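# Hook three ducks from pond into basket using pole

## Task

Using the hooked pole, raise each of the three ducks out of the pond by the ring on it and put all three into the basket. The hand may grip the pole only at its red end, and no hand may ever touch a duck.

## Robot and tools

Robot: two six-joint arms face each other across a table. left_arm's base sits near (-0.032, +0.506, 0) m on the +y side and carries a five-finger left hand. right_arm's base sits near (+0.034, -0.554, 0) m and carries a right hand. Scene frame: origin on the tabletop midway between the bases, +z up, tabletop at z = 0. Two cameras: cam_left_wrist and cam_right_wrist, each 896x504 pixels.

Hand point: a point fixed to each palm, 0.15 m out from the wrist face along the fingers and 0.05 m in front of the palm. Its +z runs along straight fingers and +y points out of the palm. Its +x runs across the palm, away from the thumb on the right hand and toward it on the left. Straight fingers extend 6-7 cm past the point. A bracket on the little-finger side and the wrist, which can hang up to about 0.23 m below a level hand, can strike things first.

Row of 28 numbers, every value in [-1, 1], always all 28 even if one arm is idle. Order: left_arm dx, dy, dz, rx, ry, rz; left hand little, ring, middle, index, thumb_bend, thumb_turn, force_limit, speed; then the same 14 for right_arm and its hand. Pose part: an offset, not a pose, measured from that arm's current Hand target along scene-frame axes. Scale: 1.0 equals 0.6 m for dx, dy, dz and 180 degrees for the rotation vector rx, ry, rz, which turns the hand about its Hand target position. Six zeros mean stay at (and re-request) the Hand target. The controller limits each step's commanded orientation to 32 degrees from the measured one. Hand part: absolute targets. Fingers +1 straight, -1 curled. thumb_bend +1 straight, -1 fully bent. thumb_turn +1 beside the palm, -1 across in front of it (needed for grasping). force_limit maps -1..+1 to roughly 0..10 N at the fingertip (0..15 N for the two thumb motors). speed rises from near zero at -1 to full at +0.48 and stays full above. There is no keep-as-is value: resend the hand's last eight sent numbers; if none were sent this scene, use hand_measured, hand_force_limit and hand_speed.

execute_actions: "actions" is a list of actions; each action is a table of up to 15 rows, one per 1/30 s step, and lasts 0.5 s (a short table repeats its final row). Every row in an action counts from the Hand target at that action's start, not from the previous row; the next action starts from the new Hand target, so repeating an offset keeps moving. "cameras" picks images by name or ["all"]; an empty actions list returns all images.

move: "target" is one 28-number row or a list of up to 15 rows; every row is an offset from the Hand targets at the move's start, not from the preceding row. Hands go in straight lines with no obstacle avoidance; keep paths away from an arm's own base. "speed" in m/s, 0.002 to 3.6, default 0.25 (turning up to twice that in rad/s), one number or one per target. "blend" in metres rounds corners in a list; 0 stops at each. "stop_force" in N, 3 to 120, one value for both arms, ends an arm's path when its wrist sensor feels that much push against its travel; do not rely on it while rotating, leave it out when backing off a contact, and it cannot be combined with blocking=false. "zero" (with stop_force only) re-zeros the sensor first when true. "blocking" false returns after about 0.5 s while motion continues. Moves time out after 10 s. The result adds a "move:" line giving the ending (done, off_target, moving, held, fault) and limits such as paced or held.

wait: "seconds" 0 to 10, robot keeps its last command. stop: brakes a running move. zoom_image: "camera" (cam_left_wrist or cam_right_wrist) and "region" [x0, y0, x1, y1] in pixels from the top-left, at most 504 each way, on the latest image. show_instructions: shows the reference pages. zero_wrist_force: "arm" left_arm or right_arm. finished_scene: "scene" 1 or 2, irreversible; call it only once the ducks rest in the basket with the robot let go.

Results: end_effector_position (m), end_effector_quat_wxyz and velocities, all in the scene frame; Hand target is the last commanded pose after clipping and the base for the next offset, and the hand often rests slightly short of it. Joint positions and torques (torques include gravity). Wrist force and torque are in the end effector's own axes, with an extra line for the peak since last shown. hand_measured, hand_stopped_by (moving, target, force, stalled, fault) and hand_load_n follow the six-motor order; a load near 0 after closing means the grip is lost. MOTOR HOT warns near 70 °C; at 85 °C the arm brakes for 30-60 s.

Gripping: with the thumb turned across the palm the hand holds objects 0.035-0.065 m thick, or a handle as thin as 0.025 m. Close slowly (speed -0.94 or below) for a gentle grip; to grip harder raise force_limit and send a target more closed than hand_measured.

Avoid: touching a duck with the hand, holding the pole anywhere except the red end, letting anything fall or leave the table, dropping or releasing moving items, slamming into fixed things, and bringing the arms into contact. A net force around 150 N on an arm, or contact torque of 24.6 N m on a wrist joint (132 on the others), triggers a 10 s fault stop. Arms are stiff, so aim only slightly past a contact, move slowly near it, and keep heavy loads short.

Each tool is called after "Call:" by a JSON object that holds its "method" and its "body", one argument or row to a line.

Reference images:

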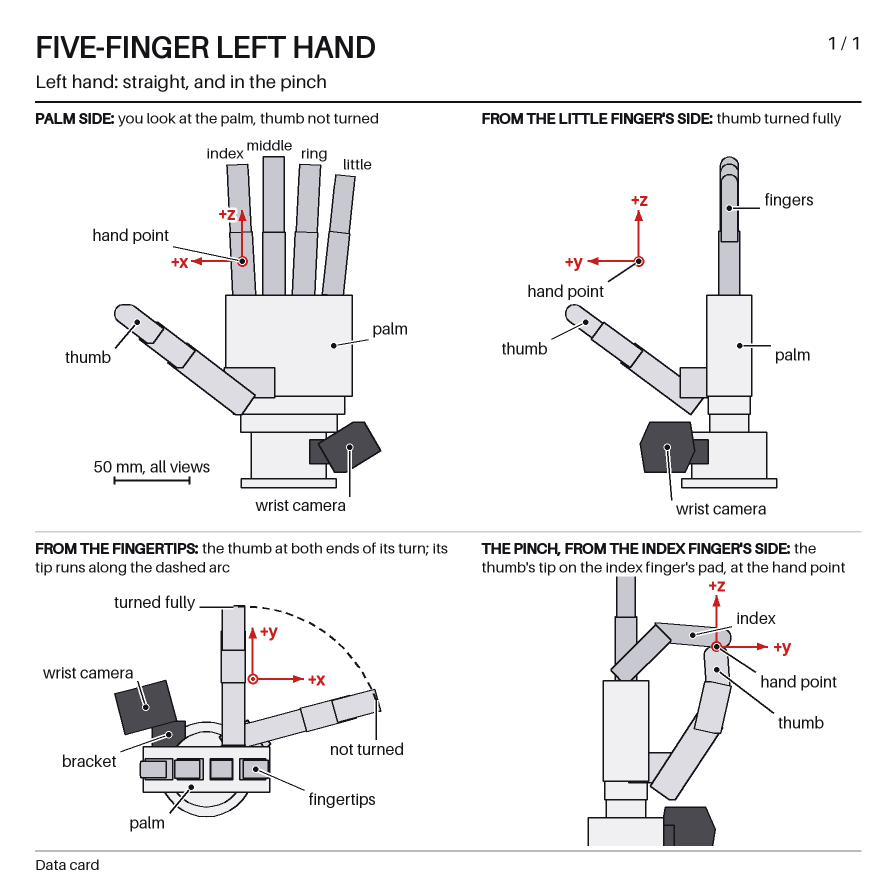

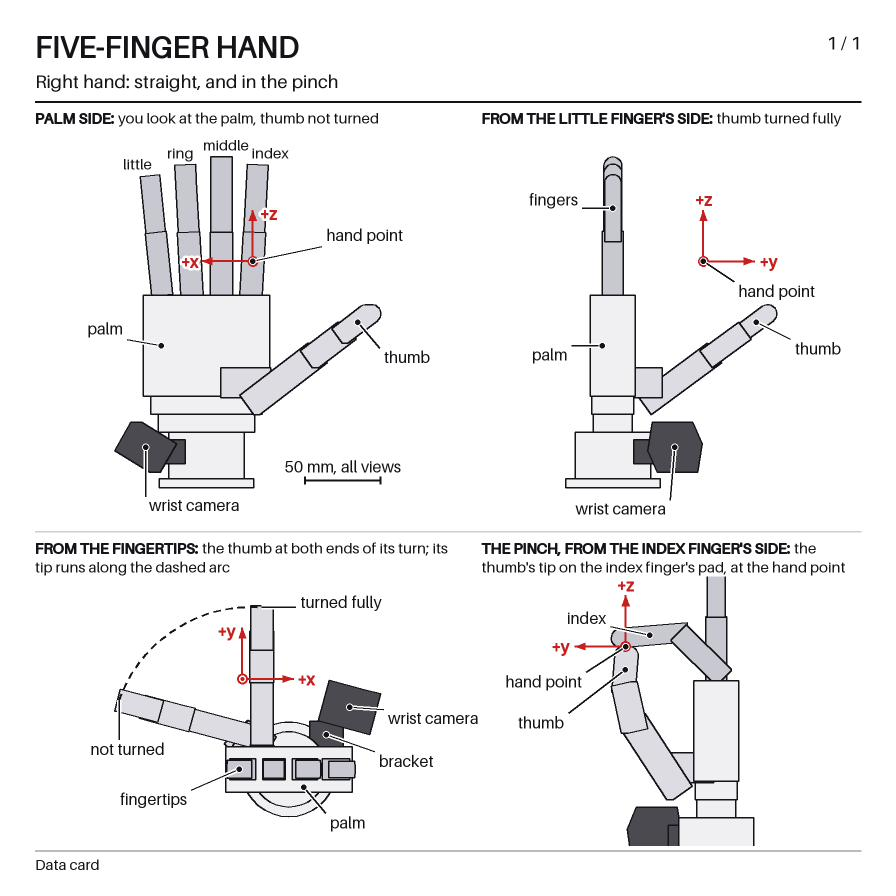

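## Session

Call:
{"method": "execute_actions", "body": {
  "actions": []
}}

Scene clock: 0.00 s.
left_arm: end_effector_position=(+0.1022, +0.2515, +0.4711) hand_measured=(+1.000, +1.000, +1.000, +1.000, +1.000, +1.000) hand_load_n=(+0.0, +0.0, +0.0, +0.0, +0.0, +0.0) hand_stopped_by=(target, target, target, target, target, target) hand_force_limit=0.00 hand_speed=-0.80 end_effector_quat_wxyz=(-0.010, +0.943, -0.332, -0.020) | right_arm: end_effector_position=(+0.1464, -0.2871, +0.4677) hand_measured=(+1.000, +1.000, +1.000, +1.000, +1.000, +1.000) hand_load_n=(+0.0, +0.0, +0.0, +0.0, +0.0, +0.0) hand_stopped_by=(target, target, target, target, target, target) hand_force_limit=0.00 hand_speed=-0.80 end_effector_quat_wxyz=(-0.011, -0.361, +0.933, -0.008)
Joint positions: left_arm=[4.323 -1.439 -1.352 1.179 -1.59 1.908] | right_arm=[-1.179 -1.716 1.368 1.942 1.585 -1.881]
Joint velocities: within noise
Joint torques (N m): no reading
Wrist force (N): no reading
Wrist torque (N m): no reading
Wrist force, peak (N): no reading
Hand target: left_arm +0.1022, +0.2515, +0.4711; -0.010, +0.943, -0.332, -0.020 | right_arm +0.1464, -0.2871, +0.4677; -0.011, -0.361, +0.933, -0.008

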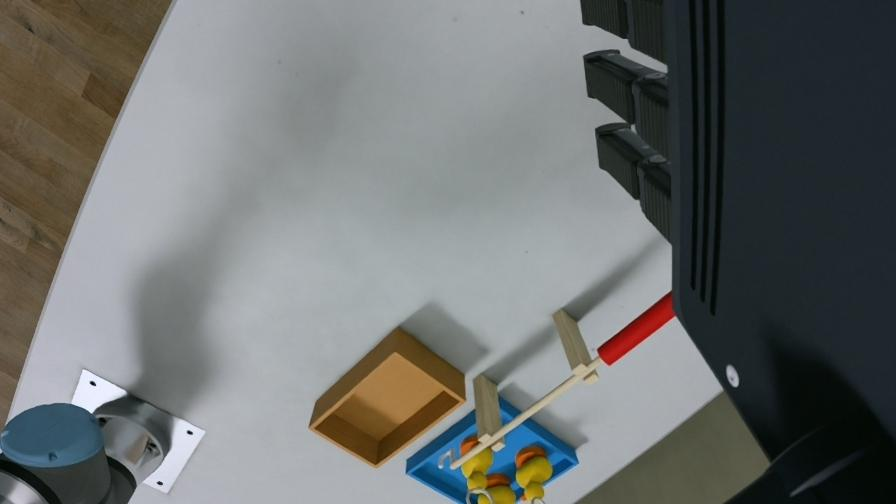

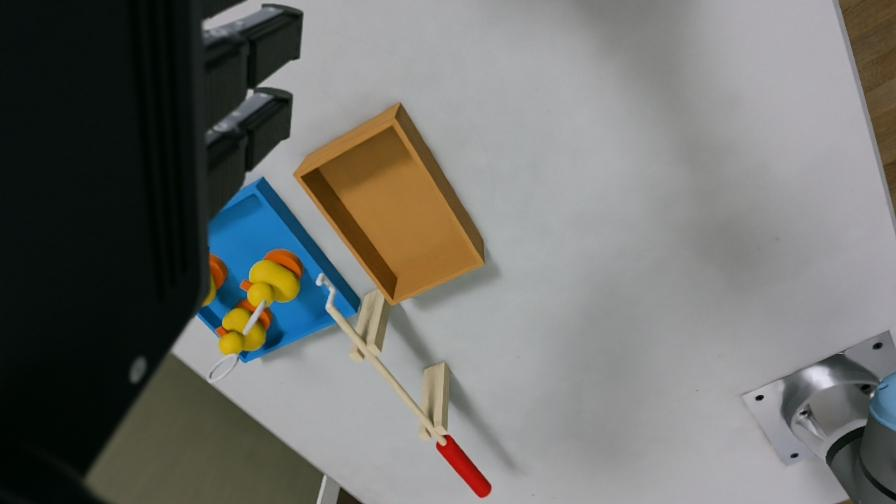

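Call:
{"method": "zoom_image", "body": {
  "camera": "cam_left_wrist",
  "region": [400, 260, 720, 504]
}}

Call:
{"method": "zoom_image", "body": {
  "camera": "cam_right_wrist",
  "region": [180, 160, 520, 504]
}}

Scaled by 1.575 from the camera's 896x504 image, which has a finer 1280x720 frame.

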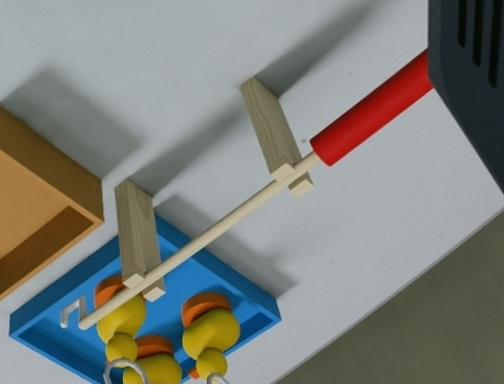

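Scaled by 1.465 from the camera's 896x504 image, which has a finer 1280x720 frame.

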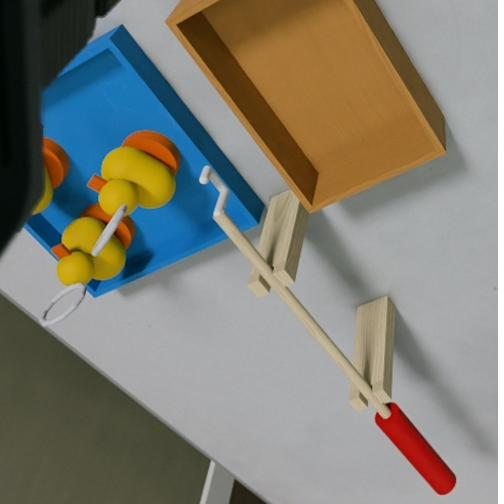

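Call:
{"method": "move", "body": {
  "target": [0,0,0,0,0,0,1,1,1,1,1,1,0,-0.8,0.3727,-0.1882,-0.3295,0.1098,-0.0939,0,1,1,1,1,1,1,0,-0.8],
  "cameras": ["all"]
}}

Scene clock: 28.20 s.
left_arm: end_effector_position=(+0.1022, +0.2515, +0.4711) hand_measured=(+1.000, +1.000, +1.000, +1.000, +1.000, +1.000) hand_load_n=(+0.0, +0.0, +0.0, +0.0, +0.0, +0.0) hand_stopped_by=(target, target, target, target, target, target) hand_force_limit=0.00 hand_speed=-0.80 end_effector_quat_wxyz=(-0.010, +0.943, -0.332, -0.020) | right_arm: end_effector_position=(+0.3699, -0.4000, +0.2701) hand_measured=(+1.000, +1.000, +1.000, +1.000, +1.000, +1.000) hand_load_n=(+0.0, +0.0, +0.0, +0.0, +0.0, +0.0) hand_stopped_by=(target, target, target, target, target, target) hand_force_limit=0.00 hand_speed=-0.80 end_effector_quat_wxyz=(+0.187, -0.352, +0.912, +0.099)
Joint positions: left_arm=[4.323 -1.439 -1.352 1.179 -1.59 1.908] | right_arm=[-2.043 -1.635 1.871 1.21 1.162 -2.718]
Joint torques (N m): left_arm=[0.3 14.37 20.45 -3.17 0.01 -0.1] | right_arm=[-8.17 -6.01 -7.33 0.32 -2.5 -1.79]
Wrist force (N): left_arm=[0.3 -0.1 0.1] | right_arm=[0.2 -0.4 -0.8]
Wrist torque (N m): left_arm=[-0.01 -0.05 0.02] | right_arm=[-0.06 -0.13 0.01]
Wrist force, peak (N): left_arm=[0.8 0.5 -0.3] | right_arm=[0.7 -0.1 -1.0]
Hand target: left_arm +0.1022, +0.2515, +0.4711; -0.010, +0.943, -0.332, -0.020 | right_arm +0.3700, -0.4000, +0.2700; +0.187, -0.352, +0.912, +0.099
Off the commanded pose: left_arm 0.000 m, 0 deg | right_arm 0.000 m, 0 deg.
move: done

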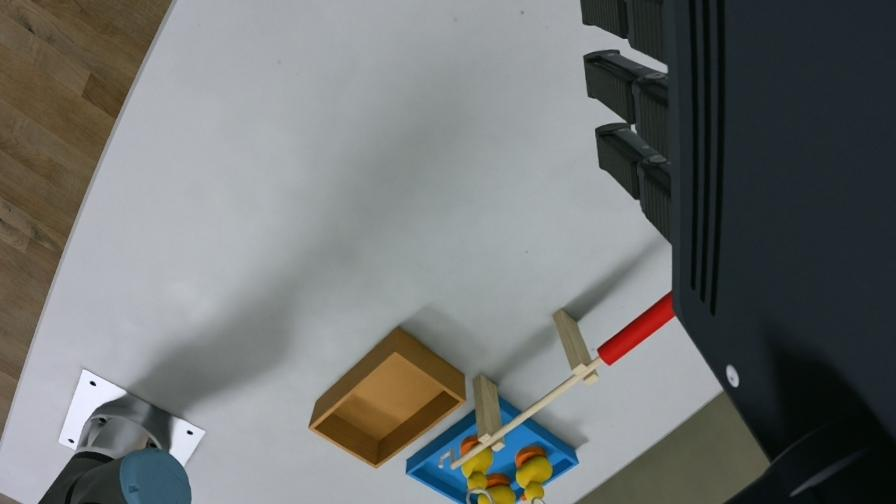

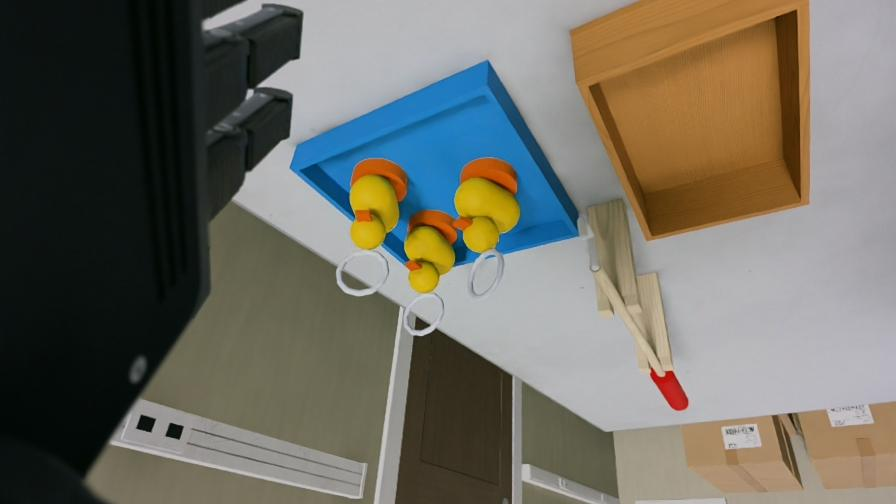

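Call:
{"method": "zoom_image", "body": {
  "camera": "cam_right_wrist",
  "region": [280, 50, 600, 350]
}}

Call:
{"method": "zoom_image", "body": {
  "camera": "cam_right_wrist",
  "region": [540, 170, 720, 430]
}}

Scaled by 1.575 from the camera's 896x504 image, which has a finer 1280x720 frame.

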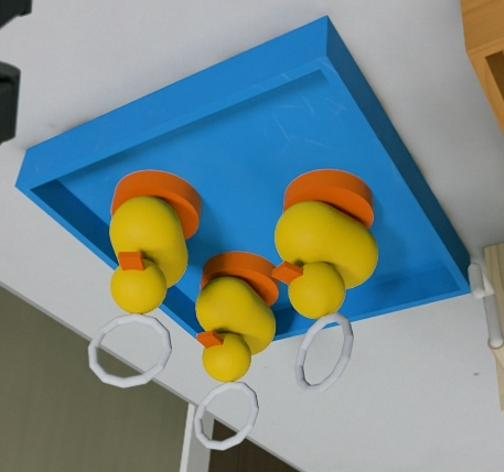

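Scaled by 1.938 from the camera's 896x504 image, which has a finer 1280x720 frame.

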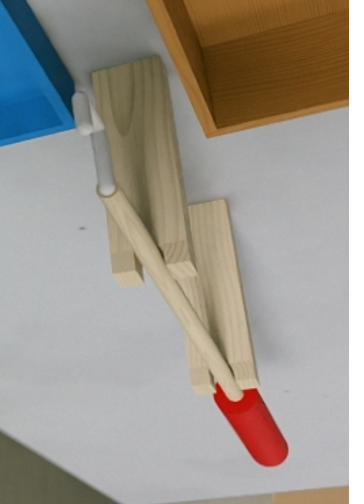

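Call:
{"method": "move", "body": {
  "target": [0.5747,-0.195,-0.3685,-0.0144,-0.0039,-0.3234,1,1,1,1,1,-1,0,0.2,0,0,0,0,0,0,1,1,1,1,1,1,0,-0.8],
  "cameras": ["all"]
}}

Scene clock: 77.30 s.
left_arm: end_effector_position=(+0.4470, +0.1345, +0.2500) hand_measured=(+1.000, +1.000, +1.000, +1.000, +1.000, -1.000) hand_load_n=(+0.0, +0.0, +0.0, +0.0, -0.5, +0.0) hand_stopped_by=(target, target, target, target, target, target) hand_force_limit=0.00 hand_speed=0.20 end_effector_quat_wxyz=(+0.000, +0.662, -0.749, +0.000) | right_arm: end_effector_position=(+0.3700, -0.4000, +0.2700) hand_measured=(+1.000, +1.000, +1.000, +1.000, +1.000, +1.000) hand_load_n=(+0.0, +0.0, +0.0, +0.0, +0.0, +0.0) hand_stopped_by=(target, target, target, target, target, target) hand_force_limit=0.00 hand_speed=-0.80 end_effector_quat_wxyz=(+0.187, -0.352, +0.912, +0.099)
Joint positions: left_arm=[4.3 -2.543 -0.345 1.317 -1.571 2.901] | right_arm=[-2.043 -1.635 1.871 1.21 1.162 -2.718]
Joint torques (N m): left_arm=[-10.57 48.16 25.44 -3.95 -1.45 2.1] | right_arm=[-4.61 -7.69 -8.2 0.21 -2.41 -1.03]
Wrist force (N): left_arm=[0.4 0.2 0.0] | right_arm=[0.2 -0.3 -0.5]
Wrist torque (N m): left_arm=[0.04 -0.05 -0.05] | right_arm=[-0.06 -0.14 0.00]
Wrist force, peak (N): left_arm=[0.6 -0.9 0.6] | right_arm=[0.0 -0.6 -1.1]
Hand target: left_arm +0.4470, +0.1345, +0.2500; +0.000, -0.662, +0.749, +0.000 | right_arm +0.3700, -0.4000, +0.2700; +0.187, -0.352, +0.912, +0.099
Off the commanded pose: left_arm 0.000 m, 0 deg | right_arm 0.000 m, 0 deg.
move: done

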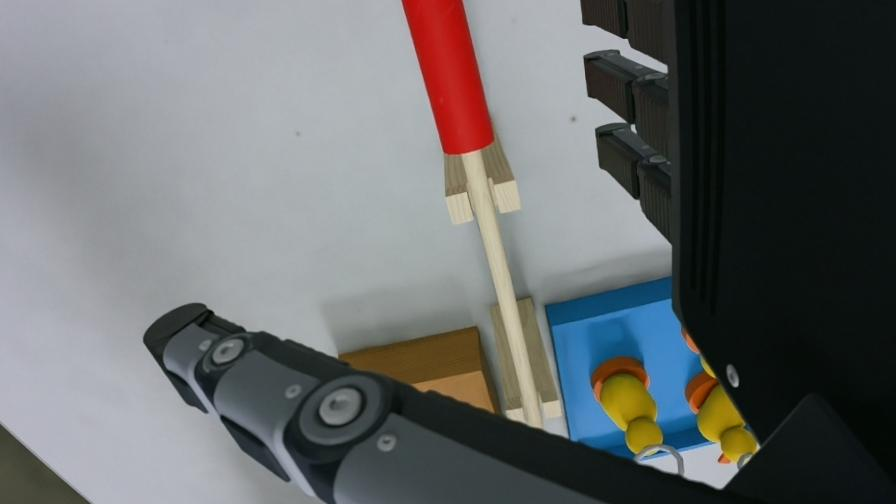

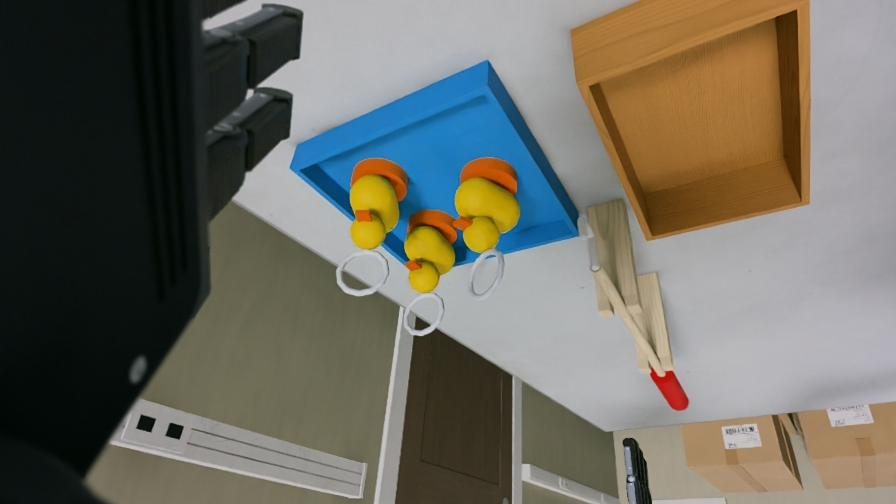

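Call:
{"method": "move", "body": {
  "target": [0.0062,0.0098,-0.2167,0,0,0,1,1,1,1,1,-1,0,0.2,0,0,0,0,0,0,1,1,1,1,1,1,0,-0.8],
  "cameras": ["all"],
  "speed": 0.1,
  "stop_force": 8
}}

Scene clock: 85.87 s.
left_arm: end_effector_position=(+0.4507, +0.1404, +0.1200) hand_measured=(+1.000, +1.000, +1.000, +1.000, +1.000, -1.000) hand_load_n=(-0.5, +0.0, +0.0, +0.0, +0.0, +0.0) hand_stopped_by=(target, target, target, target, target, target) hand_force_limit=0.00 hand_speed=0.20 end_effector_quat_wxyz=(+0.000, +0.662, -0.749, +0.000) | right_arm: end_effector_position=(+0.3700, -0.4000, +0.2700) hand_measured=(+1.000, +1.000, +1.000, +1.000, +1.000, +1.000) hand_load_n=(+0.0, +0.0, -0.5, +0.0, +0.0, +0.0) hand_stopped_by=(target, target, target, target, target, target) hand_force_limit=0.00 hand_speed=-0.80 end_effector_quat_wxyz=(+0.187, -0.352, +0.912, +0.099)
Joint positions: left_arm=[4.311 -2.504 -0.754 1.686 -1.571 2.912] | right_arm=[-2.043 -1.635 1.871 1.21 1.162 -2.718]
Joint torques (N m): left_arm=[10.91 47.79 12.61 -1.14 1.53 2.03] | right_arm=[-3.41 -7.57 -8.94 0.34 -2.45 -0.85]
Wrist force (N): left_arm=[0.2 0.0 -0.3] | right_arm=[0.1 -0.4 -0.6]
Wrist torque (N m): left_arm=[0.03 -0.04 -0.04] | right_arm=[-0.07 -0.12 0.00]
Wrist force, peak (N): left_arm=[0.4 0.2 -0.9] | right_arm=[0.3 -0.4 -1.0]
Hand target: left_arm +0.4507, +0.1404, +0.1200; +0.000, -0.662, +0.749, +0.000 | right_arm +0.3700, -0.4000, +0.2700; +0.187, -0.352, +0.912, +0.099
Off the commanded pose: left_arm 0.000 m, 0 deg | right_arm 0.000 m, 0 deg.
move: done

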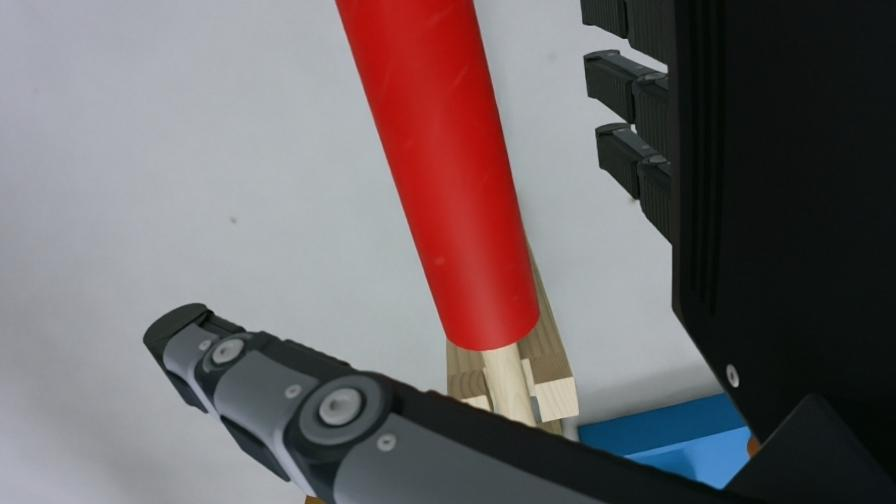

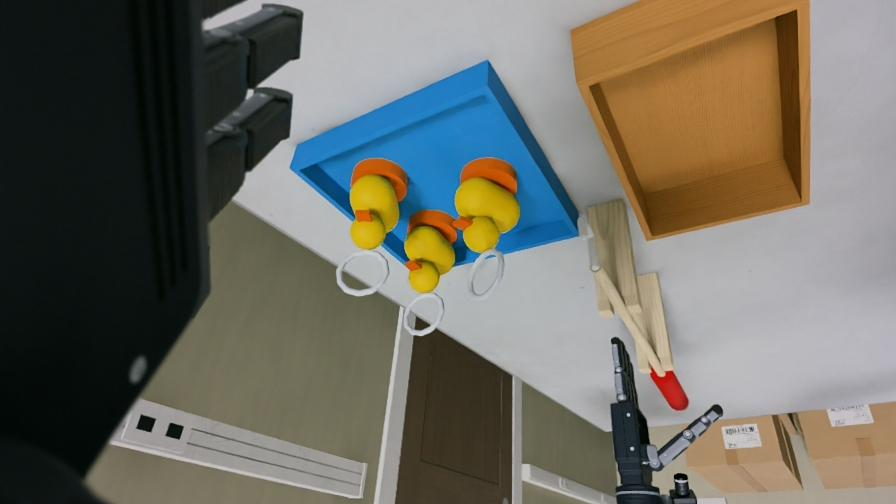

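Call:
{"method": "zoom_image", "body": {
  "camera": "cam_right_wrist",
  "region": [560, 300, 760, 504]
}}

Scaled by 2.471 from the camera's 896x504 image, which has a finer 1280x720 frame.

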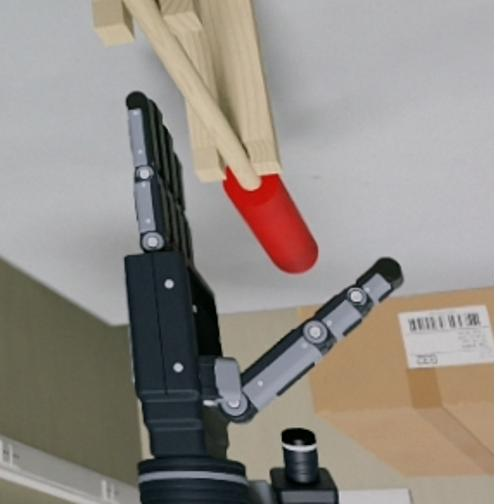

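Call:
{"method": "move", "body": {
  "target": [
    [-0.0207,0.0025,0,0,0,0,1,1,1,1,1,-1,0,0.2,0,0,0,0,0,0,1,1,1,1,1,1,0,-0.8],
    [-0.0207,0.0025,-0.06,0,0,0,1,1,1,1,1,-1,0,0.2,0,0,0,0,0,0,1,1,1,1,1,1,0,-0.8],
    [-0.0354,0.0045,-0.06,0,0,0,1,1,1,1,1,-1,0,0.2,0,0,0,0,0,0,1,1,1,1,1,1,0,-0.8]
  ],
  "cameras": ["all"],
  "speed": 0.06,
  "stop_force": 6
}}

Call:
{"method": "zoom_image", "body": {
  "camera": "cam_right_wrist",
  "region": [560, 280, 760, 484]
}}

Scene clock: 97.63 s.
left_arm: end_effector_position=(+0.4295, +0.1431, +0.0840) hand_measured=(+1.000, +1.000, +1.000, +1.000, +1.000, -1.000) hand_load_n=(+0.0, +0.0, +0.0, +0.0, +0.0, +0.0) hand_stopped_by=(target, target, target, target, target, target) hand_force_limit=0.00 hand_speed=0.20 end_effector_quat_wxyz=(+0.000, +0.662, -0.749, +0.000) | right_arm: end_effector_position=(+0.3700, -0.4000, +0.2700) hand_measured=(+1.000, +1.000, +1.000, +1.000, +1.000, +1.000) hand_load_n=(+0.0, +0.0, +0.0, +0.0, +0.0, +0.0) hand_stopped_by=(target, target, target, target, target, target) hand_force_limit=0.00 hand_speed=-0.80 end_effector_quat_wxyz=(+0.187, -0.352, +0.912, +0.099)
Joint positions: left_arm=[4.303 -2.463 -0.925 1.815 -1.571 2.904] | right_arm=[-2.043 -1.635 1.871 1.21 1.162 -2.718]
Joint torques (N m): left_arm=[-11.4 65.76 12.46 -1.25 1.55 -2.22] | right_arm=[-0.97 -8.52 -9.39 0.33 -2.26 -0.03]
Wrist force (N): left_arm=[0.4 0.3 0.1] | right_arm=[0.0 -0.2 -0.8]
Wrist torque (N m): left_arm=[0.05 -0.05 0.09] | right_arm=[-0.03 -0.10 -0.01]
Wrist force, peak (N): left_arm=[1.1 0.2 -0.1] | right_arm=[0.3 -0.4 -1.0]
Hand target: left_arm +0.4295, +0.1431, +0.0840; +0.000, -0.662, +0.749, +0.000 | right_arm +0.3700, -0.4000, +0.2700; +0.187, -0.352, +0.912, +0.099
Off the commanded pose: left_arm 0.000 m, 0 deg | right_arm 0.000 m, 0 deg.
move: done

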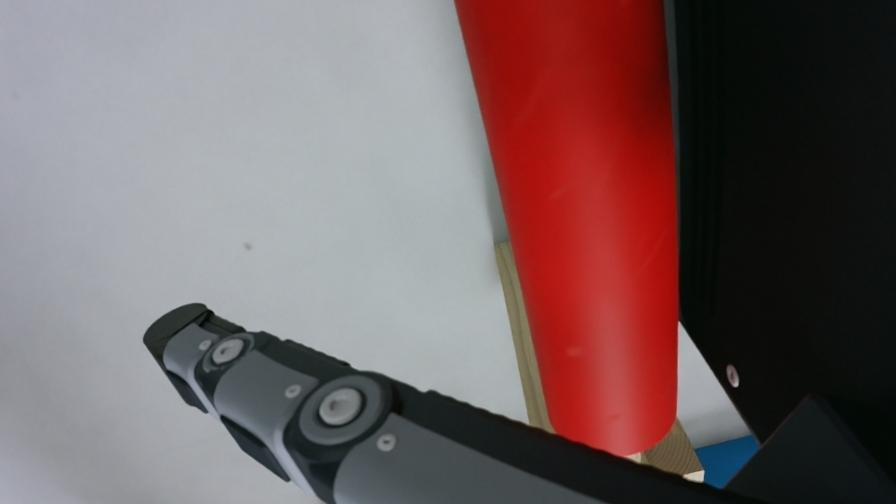

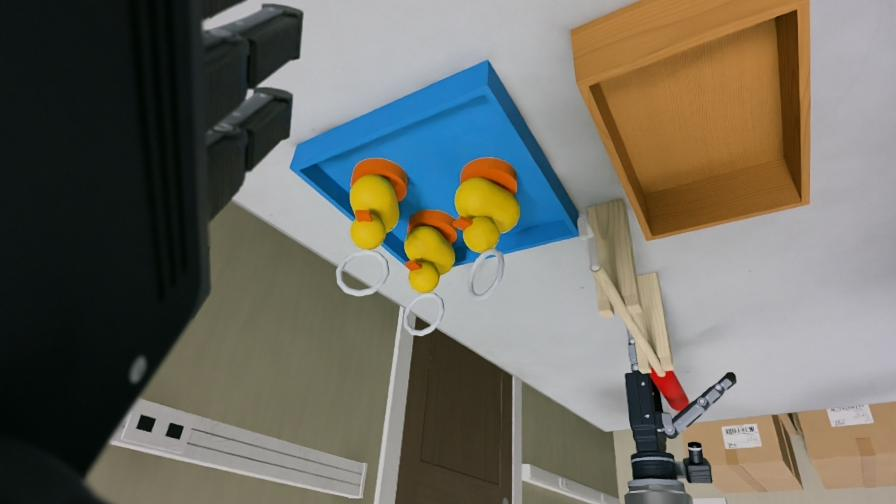

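Scaled by 2.471 from the camera's 896x504 image, which has a finer 1280x720 frame.

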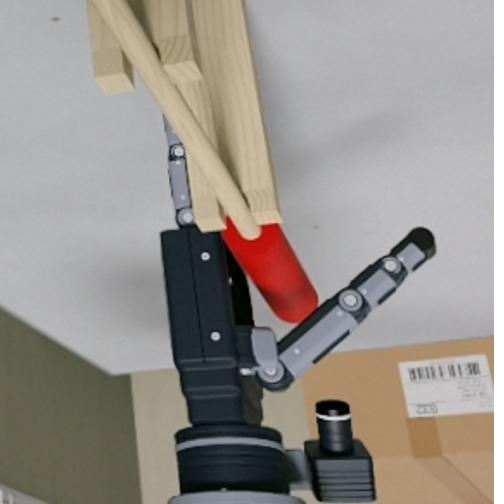

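Call:
{"method": "move", "body": {
  "target": [0,0,0,0,0,0,-1,-1,-1,-1,1,-1,0,-0.7,0,0,0,0,0,0,1,1,1,1,1,1,0,-0.8],
  "cameras": ["all"]
}}

Call:
{"method": "zoom_image", "body": {
  "camera": "cam_right_wrist",
  "region": [560, 280, 760, 484]
}}

Scene clock: 102.60 s.
left_arm: end_effector_position=(+0.4294, +0.1431, +0.0840) hand_measured=(-0.962, -0.934, -0.960, -0.960, +1.000, -1.000) hand_load_n=(+7.0, +2.5, +10.0, +9.0, +0.0, +0.0) hand_stopped_by=(force, force, force, force, target, target) hand_force_limit=0.00 hand_speed=-0.70 end_effector_quat_wxyz=(+0.000, +0.662, -0.749, -0.001) | right_arm: end_effector_position=(+0.3700, -0.4000, +0.2700) hand_measured=(+1.000, +1.000, +1.000, +1.000, +1.000, +1.000) hand_load_n=(+0.0, +0.0, +0.0, +0.0, +0.0, +0.0) hand_stopped_by=(target, target, target, target, target, target) hand_force_limit=0.00 hand_speed=-0.80 end_effector_quat_wxyz=(+0.187, -0.352, +0.912, +0.099)
Joint positions: left_arm=[4.303 -2.463 -0.925 1.815 -1.571 2.904] | right_arm=[-2.043 -1.635 1.871 1.21 1.162 -2.718]
Joint torques (N m): left_arm=[-5.75 66.21 21.74 0.37 0.27 -2.2] | right_arm=[0.2 -7.54 -9.3 0.5 -2.26 -0.04]
Wrist force (N): left_arm=[-1.8 14.5 5.3] | right_arm=[0.0 -0.1 -0.6]
Wrist torque (N m): left_arm=[0.67 -0.22 -0.29] | right_arm=[-0.03 -0.10 -0.01]
Wrist force, peak (N): left_arm=[-1.4 16.3 5.9] | right_arm=[0.5 -0.3 -0.9]
Hand target: left_arm +0.4295, +0.1431, +0.0840; +0.000, -0.662, +0.749, +0.000 | right_arm +0.3700, -0.4000, +0.2700; +0.187, -0.352, +0.912, +0.099
Off the commanded pose: left_arm 0.000 m, 0 deg | right_arm 0.000 m, 0 deg.
move: done

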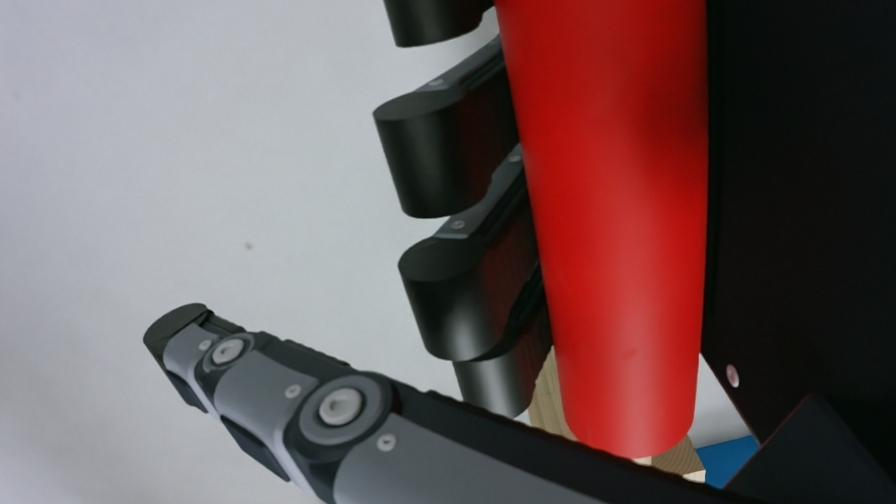

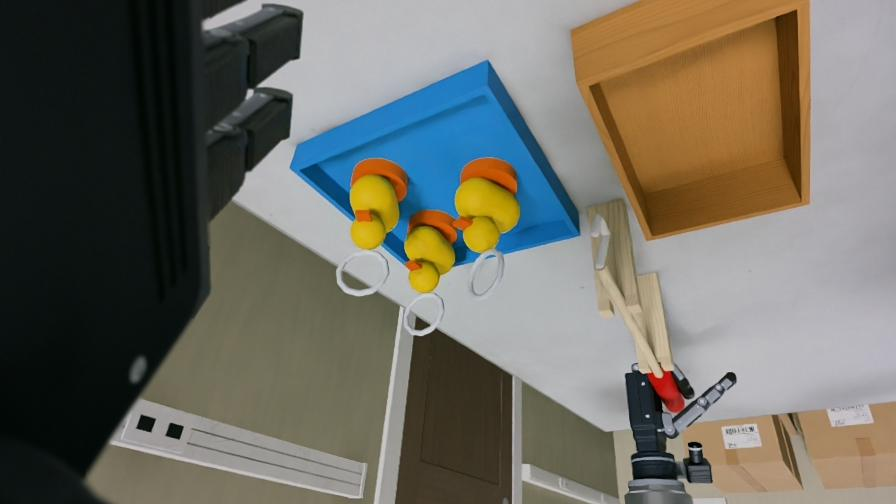

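Scaled by 2.471 from the camera's 896x504 image, which has a finer 1280x720 frame.

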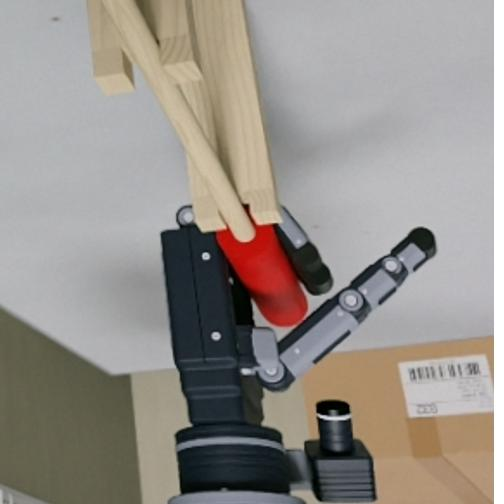

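Call:
{"method": "zoom_image", "body": {
  "camera": "cam_right_wrist",
  "region": [560, 190, 680, 290]
}}

Scaled by 4.200 from the camera's 896x504 image, which has a finer 1280x720 frame.

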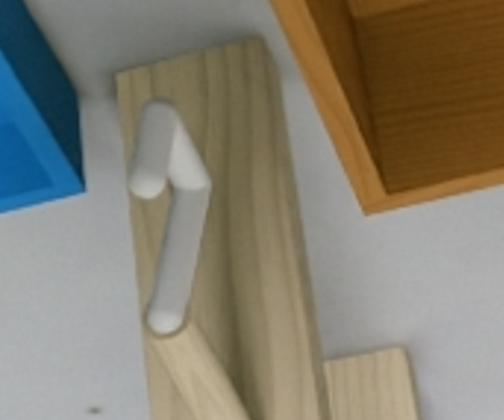

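Call:
{"method": "move", "body": {
  "target": [-0.005,0.0006,0,0,0,0,-1,-1,-1,-1,1,-1,0,-0.7,0,0,0,0,0,0,1,1,1,1,1,1,0,-0.8],
  "cameras": [],
  "speed": 0.02
}}

Scene clock: 110.03 s.
left_arm: end_effector_position=(+0.4266, +0.1434, +0.0840) hand_measured=(-0.962, -0.934, -0.960, -0.960, +1.000, -1.000) hand_load_n=(+8.5, +3.0, +8.5, +6.0, +0.0, +0.0) hand_stopped_by=(force, force, force, force, target, target) hand_force_limit=0.00 hand_speed=-0.70 end_effector_quat_wxyz=(+0.000, +0.662, -0.749, +0.000) | right_arm: end_effector_position=(+0.3700, -0.4000, +0.2700) hand_measured=(+1.000, +1.000, +1.000, +1.000, +1.000, +1.000) hand_load_n=(+0.0, +0.0, +0.0, +0.0, +0.0, +0.0) hand_stopped_by=(target, target, target, target, target, target) hand_force_limit=0.00 hand_speed=-0.80 end_effector_quat_wxyz=(+0.187, -0.352, +0.912, +0.099)
Joint positions: left_arm=[4.302 -2.455 -0.939 1.822 -1.571 2.903] | right_arm=[-2.043 -1.635 1.871 1.21 1.162 -2.718]
Joint torques (N m): left_arm=[-15.08 64.71 12.15 -2.41 -0.64 -0.82] | right_arm=[2.67 -7.6 -9.69 0.55 -2.25 0.15]
Wrist force (N): left_arm=[-1.7 -6.6 0.0] | right_arm=[0.0 -0.3 -0.8]
Wrist torque (N m): left_arm=[-0.30 0.03 -1.15] | right_arm=[-0.04 -0.10 -0.01]
Wrist force, peak (N): left_arm=[-2.3 17.5 5.2] | right_arm=[0.3 -0.4 -1.0]
Hand target: left_arm +0.4265, +0.1434, +0.0840; +0.000, -0.662, +0.749, +0.000 | right_arm +0.3700, -0.4000, +0.2700; +0.187, -0.352, +0.912, +0.099
Off the commanded pose: left_arm 0.000 m, 0 deg | right_arm 0.000 m, 0 deg.
move: done
No camera images: "cameras" was empty.

Call:
{"method": "move", "body": {
  "target": [
    [0.0015,0,0,0,0,0,-1,-1,-1,-1,1,-1,0,-0.7,0,0,0,0,0,0,1,1,1,1,1,1,0,-0.8],
    [0.0015,0,0.06,0,0,0,-1,-1,-1,-1,1,-1,0,-0.7,0,0,0,0,0,0,1,1,1,1,1,1,0,-0.8]
  ],
  "cameras": ["all"],
  "speed": 0.05
}}

Scene clock: 112.80 s.
left_arm: end_effector_position=(+0.4274, +0.1434, +0.1198) hand_measured=(-0.962, -0.934, -0.960, -0.960, +1.000, -1.000) hand_load_n=(+7.0, +2.5, +9.0, +7.5, +0.0, +0.0) hand_stopped_by=(force, force, force, force, target, target) hand_force_limit=0.00 hand_speed=-0.70 end_effector_quat_wxyz=(+0.000, +0.662, -0.749, +0.000) | right_arm: end_effector_position=(+0.3700, -0.4000, +0.2700) hand_measured=(+1.000, +1.000, +1.000, +1.000, +1.000, +1.000) hand_load_n=(+0.0, +0.0, +0.0, +0.0, +0.0, +0.0) hand_stopped_by=(target, target, target, target, target, target) hand_force_limit=0.00 hand_speed=-0.80 end_effector_quat_wxyz=(+0.187, -0.352, +0.912, +0.099)
Joint positions: left_arm=[4.302 -2.434 -0.884 1.746 -1.571 2.903] | right_arm=[-2.043 -1.635 1.871 1.21 1.162 -2.718]
Joint torques (N m): left_arm=[8.56 65.61 25.76 -3.98 0.54 -2.12] | right_arm=[3.08 -7.37 -9.62 0.68 -2.29 0.26]
Wrist force (N): left_arm=[0.6 -0.1 0.3] | right_arm=[-0.2 -0.5 -1.0]
Wrist torque (N m): left_arm=[0.01 -0.14 0.00] | right_arm=[-0.06 -0.07 -0.02]
Wrist force, peak (N): left_arm=[-2.1 -7.6 0.5] | right_arm=[-0.1 -0.5 -1.0]
Hand target: left_arm +0.4274, +0.1434, +0.1200; +0.000, -0.662, +0.749, +0.000 | right_arm +0.3700, -0.4000, +0.2700; +0.187, -0.352, +0.912, +0.099
Off the commanded pose: left_arm 0.000 m, 0 deg | right_arm 0.000 m, 0 deg.
move: done

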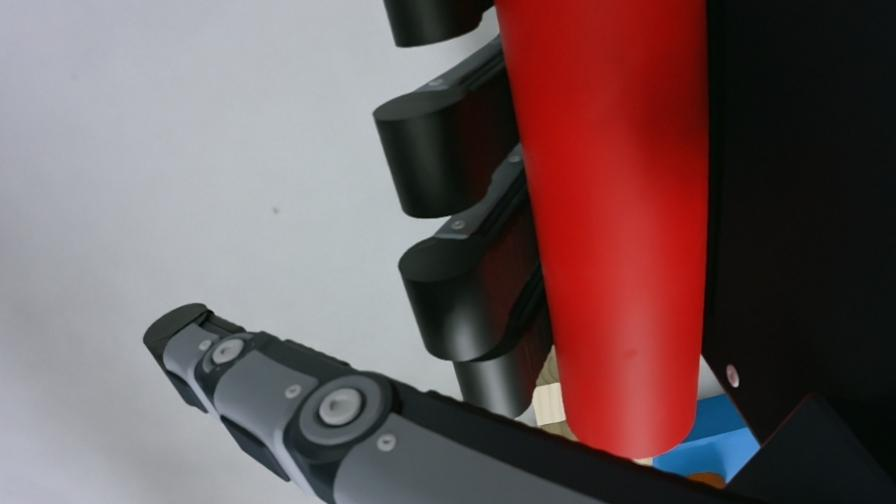

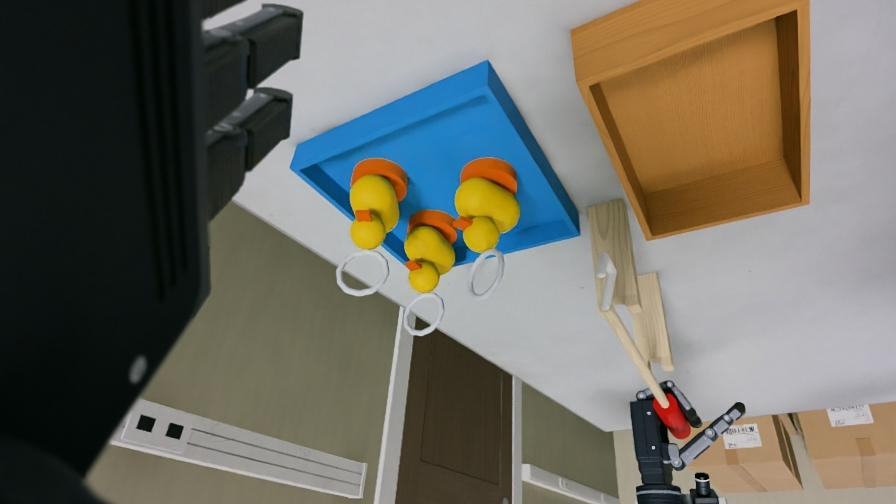

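Call:
{"method": "move", "body": {
  "target": [
    [0,0,0.1,0,0,0,-1,-1,-1,-1,1,-1,0,-0.7,0.2377,-0.07,0.02,0,0,0.1667,1,1,1,1,1,1,0,-0.8],
    [0.1333,0.0667,0.1,0,0,0,-1,-1,-1,-1,1,-1,0,-0.7,0.2377,-0.07,0.02,0,0,0.1667,1,1,1,1,1,1,0,-0.8]
  ],
  "cameras": ["cam_right_wrist"],
  "speed": 0.15
}}

Call:
{"method": "zoom_image", "body": {
  "camera": "cam_right_wrist",
  "region": [300, 100, 600, 400]
}}

Scene clock: 120.23 s.
left_arm: end_effector_position=(+0.5073, +0.1835, +0.1800) hand_measured=(-0.962, -0.934, -0.960, -0.960, +1.000, -1.000) hand_load_n=(+7.0, +3.0, +9.0, +7.5, +0.0, +0.0) hand_stopped_by=(force, force, force, force, target, target) hand_force_limit=0.00 hand_speed=-0.70 end_effector_quat_wxyz=(+0.000, +0.662, -0.749, +0.000) | right_arm: end_effector_position=(+0.5126, -0.4420, +0.2820) hand_measured=(+1.000, +1.000, +1.000, +1.000, +1.000, +1.000) hand_load_n=(+0.0, +0.0, +0.0, +0.0, +0.0, +0.0) hand_stopped_by=(target, target, target, target, target, target) hand_force_limit=0.00 hand_speed=-0.80 end_effector_quat_wxyz=(+0.155, -0.576, +0.789, +0.144)
Joint positions: left_arm=[4.401 -2.641 -0.338 1.407 -1.571 3.002] | right_arm=[-1.939 -1.079 1.204 1.509 1.149 -3.178]
Joint torques (N m): left_arm=[11.68 51.03 26.88 -4.3 -1.28 1.97] | right_arm=[8.2 -28.82 -29.96 5.01 1.83 -1.71]
Wrist force (N): left_arm=[0.3 0.3 0.5] | right_arm=[0.7 0.2 -0.8]
Wrist torque (N m): left_arm=[0.05 -0.08 -0.05] | right_arm=[0.06 -0.17 0.09]
Wrist force, peak (N): left_arm=[1.3 1.4 0.1] | right_arm=[0.4 -1.0 -0.9]
Hand target: left_arm +0.5074, +0.1835, +0.1800; +0.000, -0.662, +0.749, +0.000 | right_arm +0.5126, -0.4420, +0.2820; +0.155, -0.576, +0.789, +0.144
Off the commanded pose: left_arm 0.000 m, 0 deg | right_arm 0.000 m, 0 deg.
move: done
Images, in order (width x height): cam_right_wrist 896x504.

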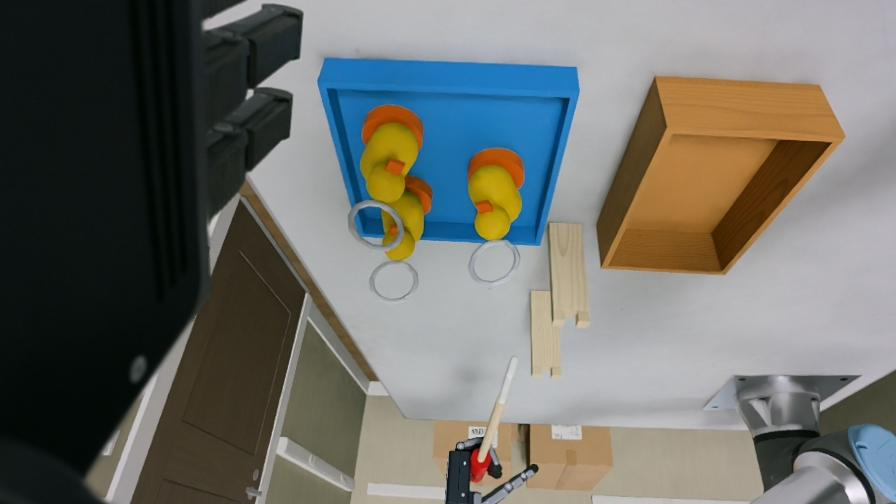

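Scaled by 1.680 from the camera's 896x504 image, which has a finer 1280x720 frame.

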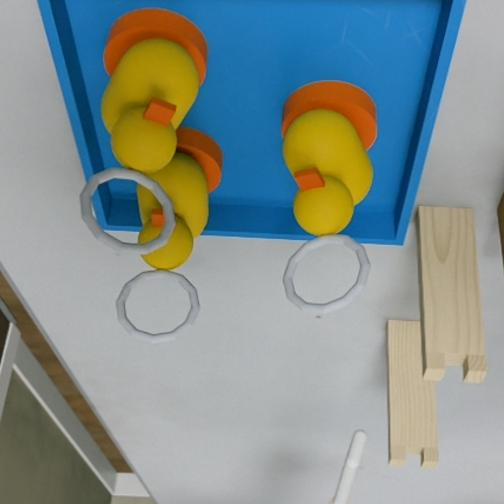

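Call:
{"method": "zoom_image", "body": {
  "camera": "cam_right_wrist",
  "region": [690, 350, 880, 450]
}}

Call:
{"method": "zoom_image", "body": {
  "camera": "cam_right_wrist",
  "region": [430, 340, 560, 500]
}}

Scaled by 2.653 from the camera's 896x504 image, which has a finer 1280x720 frame.

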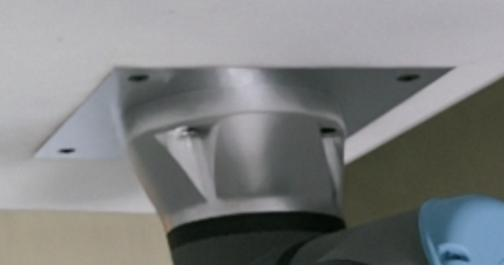

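Scaled by 3.150 from the camera's 896x504 image, which has a finer 1280x720 frame.

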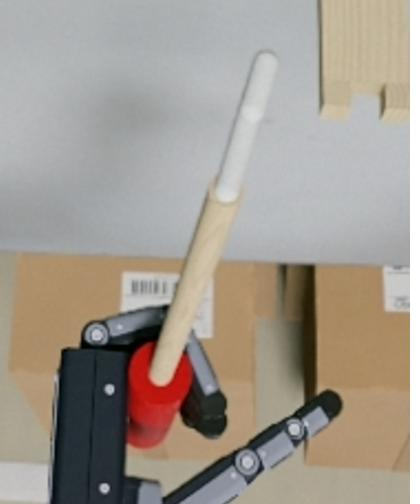

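Call:
{"method": "move", "body": {
  "target": [0.0283,0,-0.11,0,0,0,-1,-1,-1,-1,1,-1,0,-0.7,0,0,0,0,0,0,1,1,1,1,1,1,0,-0.8],
  "cameras": ["cam_right_wrist"],
  "speed": 0.15
}}

Call:
{"method": "zoom_image", "body": {
  "camera": "cam_right_wrist",
  "region": [400, 200, 600, 400]
}}

Scene clock: 137.27 s.
left_arm: end_effector_position=(+0.5243, +0.1835, +0.1142) hand_measured=(-0.962, -0.934, -0.960, -0.960, +1.000, -1.000) hand_load_n=(+7.0, +2.5, +9.0, +7.5, +0.0, +0.0) hand_stopped_by=(force, force, force, force, target, target) hand_force_limit=0.00 hand_speed=-0.70 end_effector_quat_wxyz=(+0.000, +0.662, -0.749, +0.000) | right_arm: end_effector_position=(+0.5126, -0.4420, +0.2820) hand_measured=(+1.000, +1.000, +1.000, +1.000, +1.000, +1.000) hand_load_n=(+0.0, +0.0, +0.0, +0.0, +0.0, +0.0) hand_stopped_by=(target, target, target, target, target, target) hand_force_limit=0.00 hand_speed=-0.80 end_effector_quat_wxyz=(+0.155, -0.576, +0.789, +0.144)
Joint positions: left_arm=[4.407 -2.697 -0.396 1.521 -1.571 3.009] | right_arm=[-1.939 -1.079 1.204 1.509 1.149 -3.178]
Joint torques (N m): left_arm=[10.66 53.94 26.86 -1.05 1.45 1.93] | right_arm=[7.66 -29.66 -29.88 4.91 1.4 -1.69]
Wrist force (N): left_arm=[0.1 0.2 0.5] | right_arm=[0.4 -0.3 -0.9]
Wrist torque (N m): left_arm=[0.04 -0.07 -0.05] | right_arm=[-0.01 -0.13 0.06]
Wrist force, peak (N): left_arm=[0.2 -0.1 1.4] | right_arm=[0.9 -0.3 -1.0]
Hand target: left_arm +0.5243, +0.1835, +0.1140; +0.000, -0.662, +0.749, +0.000 | right_arm +0.5126, -0.4420, +0.2820; +0.155, -0.576, +0.789, +0.144
Off the commanded pose: left_arm 0.000 m, 0 deg | right_arm 0.000 m, 0 deg.
move: done
Images, in order (width x height): cam_right_wrist 896x504.

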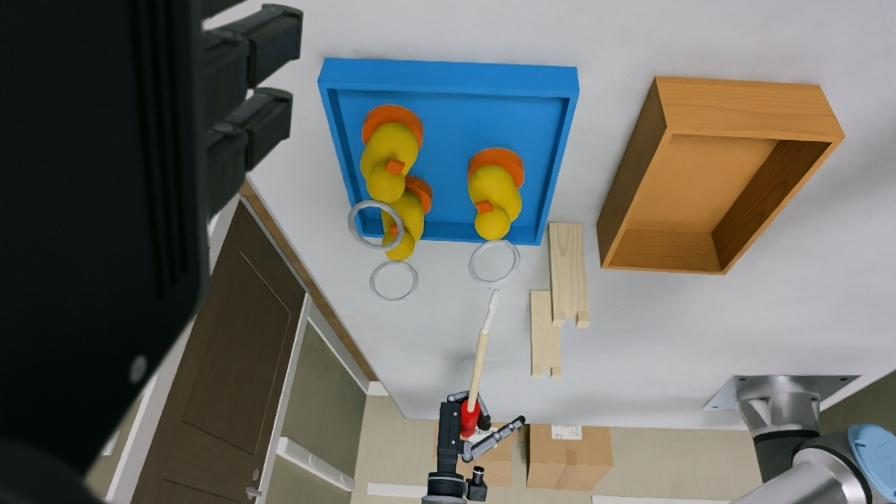

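Scaled by 2.520 from the camera's 896x504 image, which has a finer 1280x720 frame.

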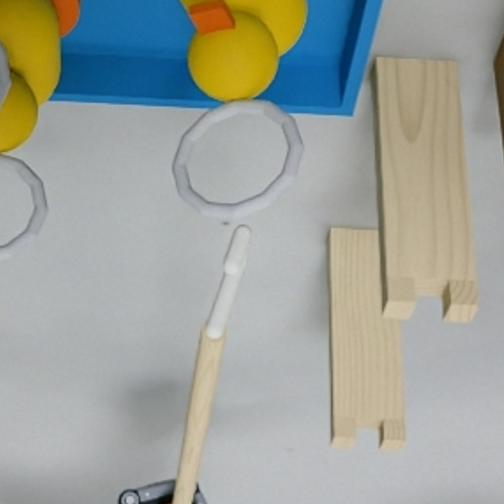

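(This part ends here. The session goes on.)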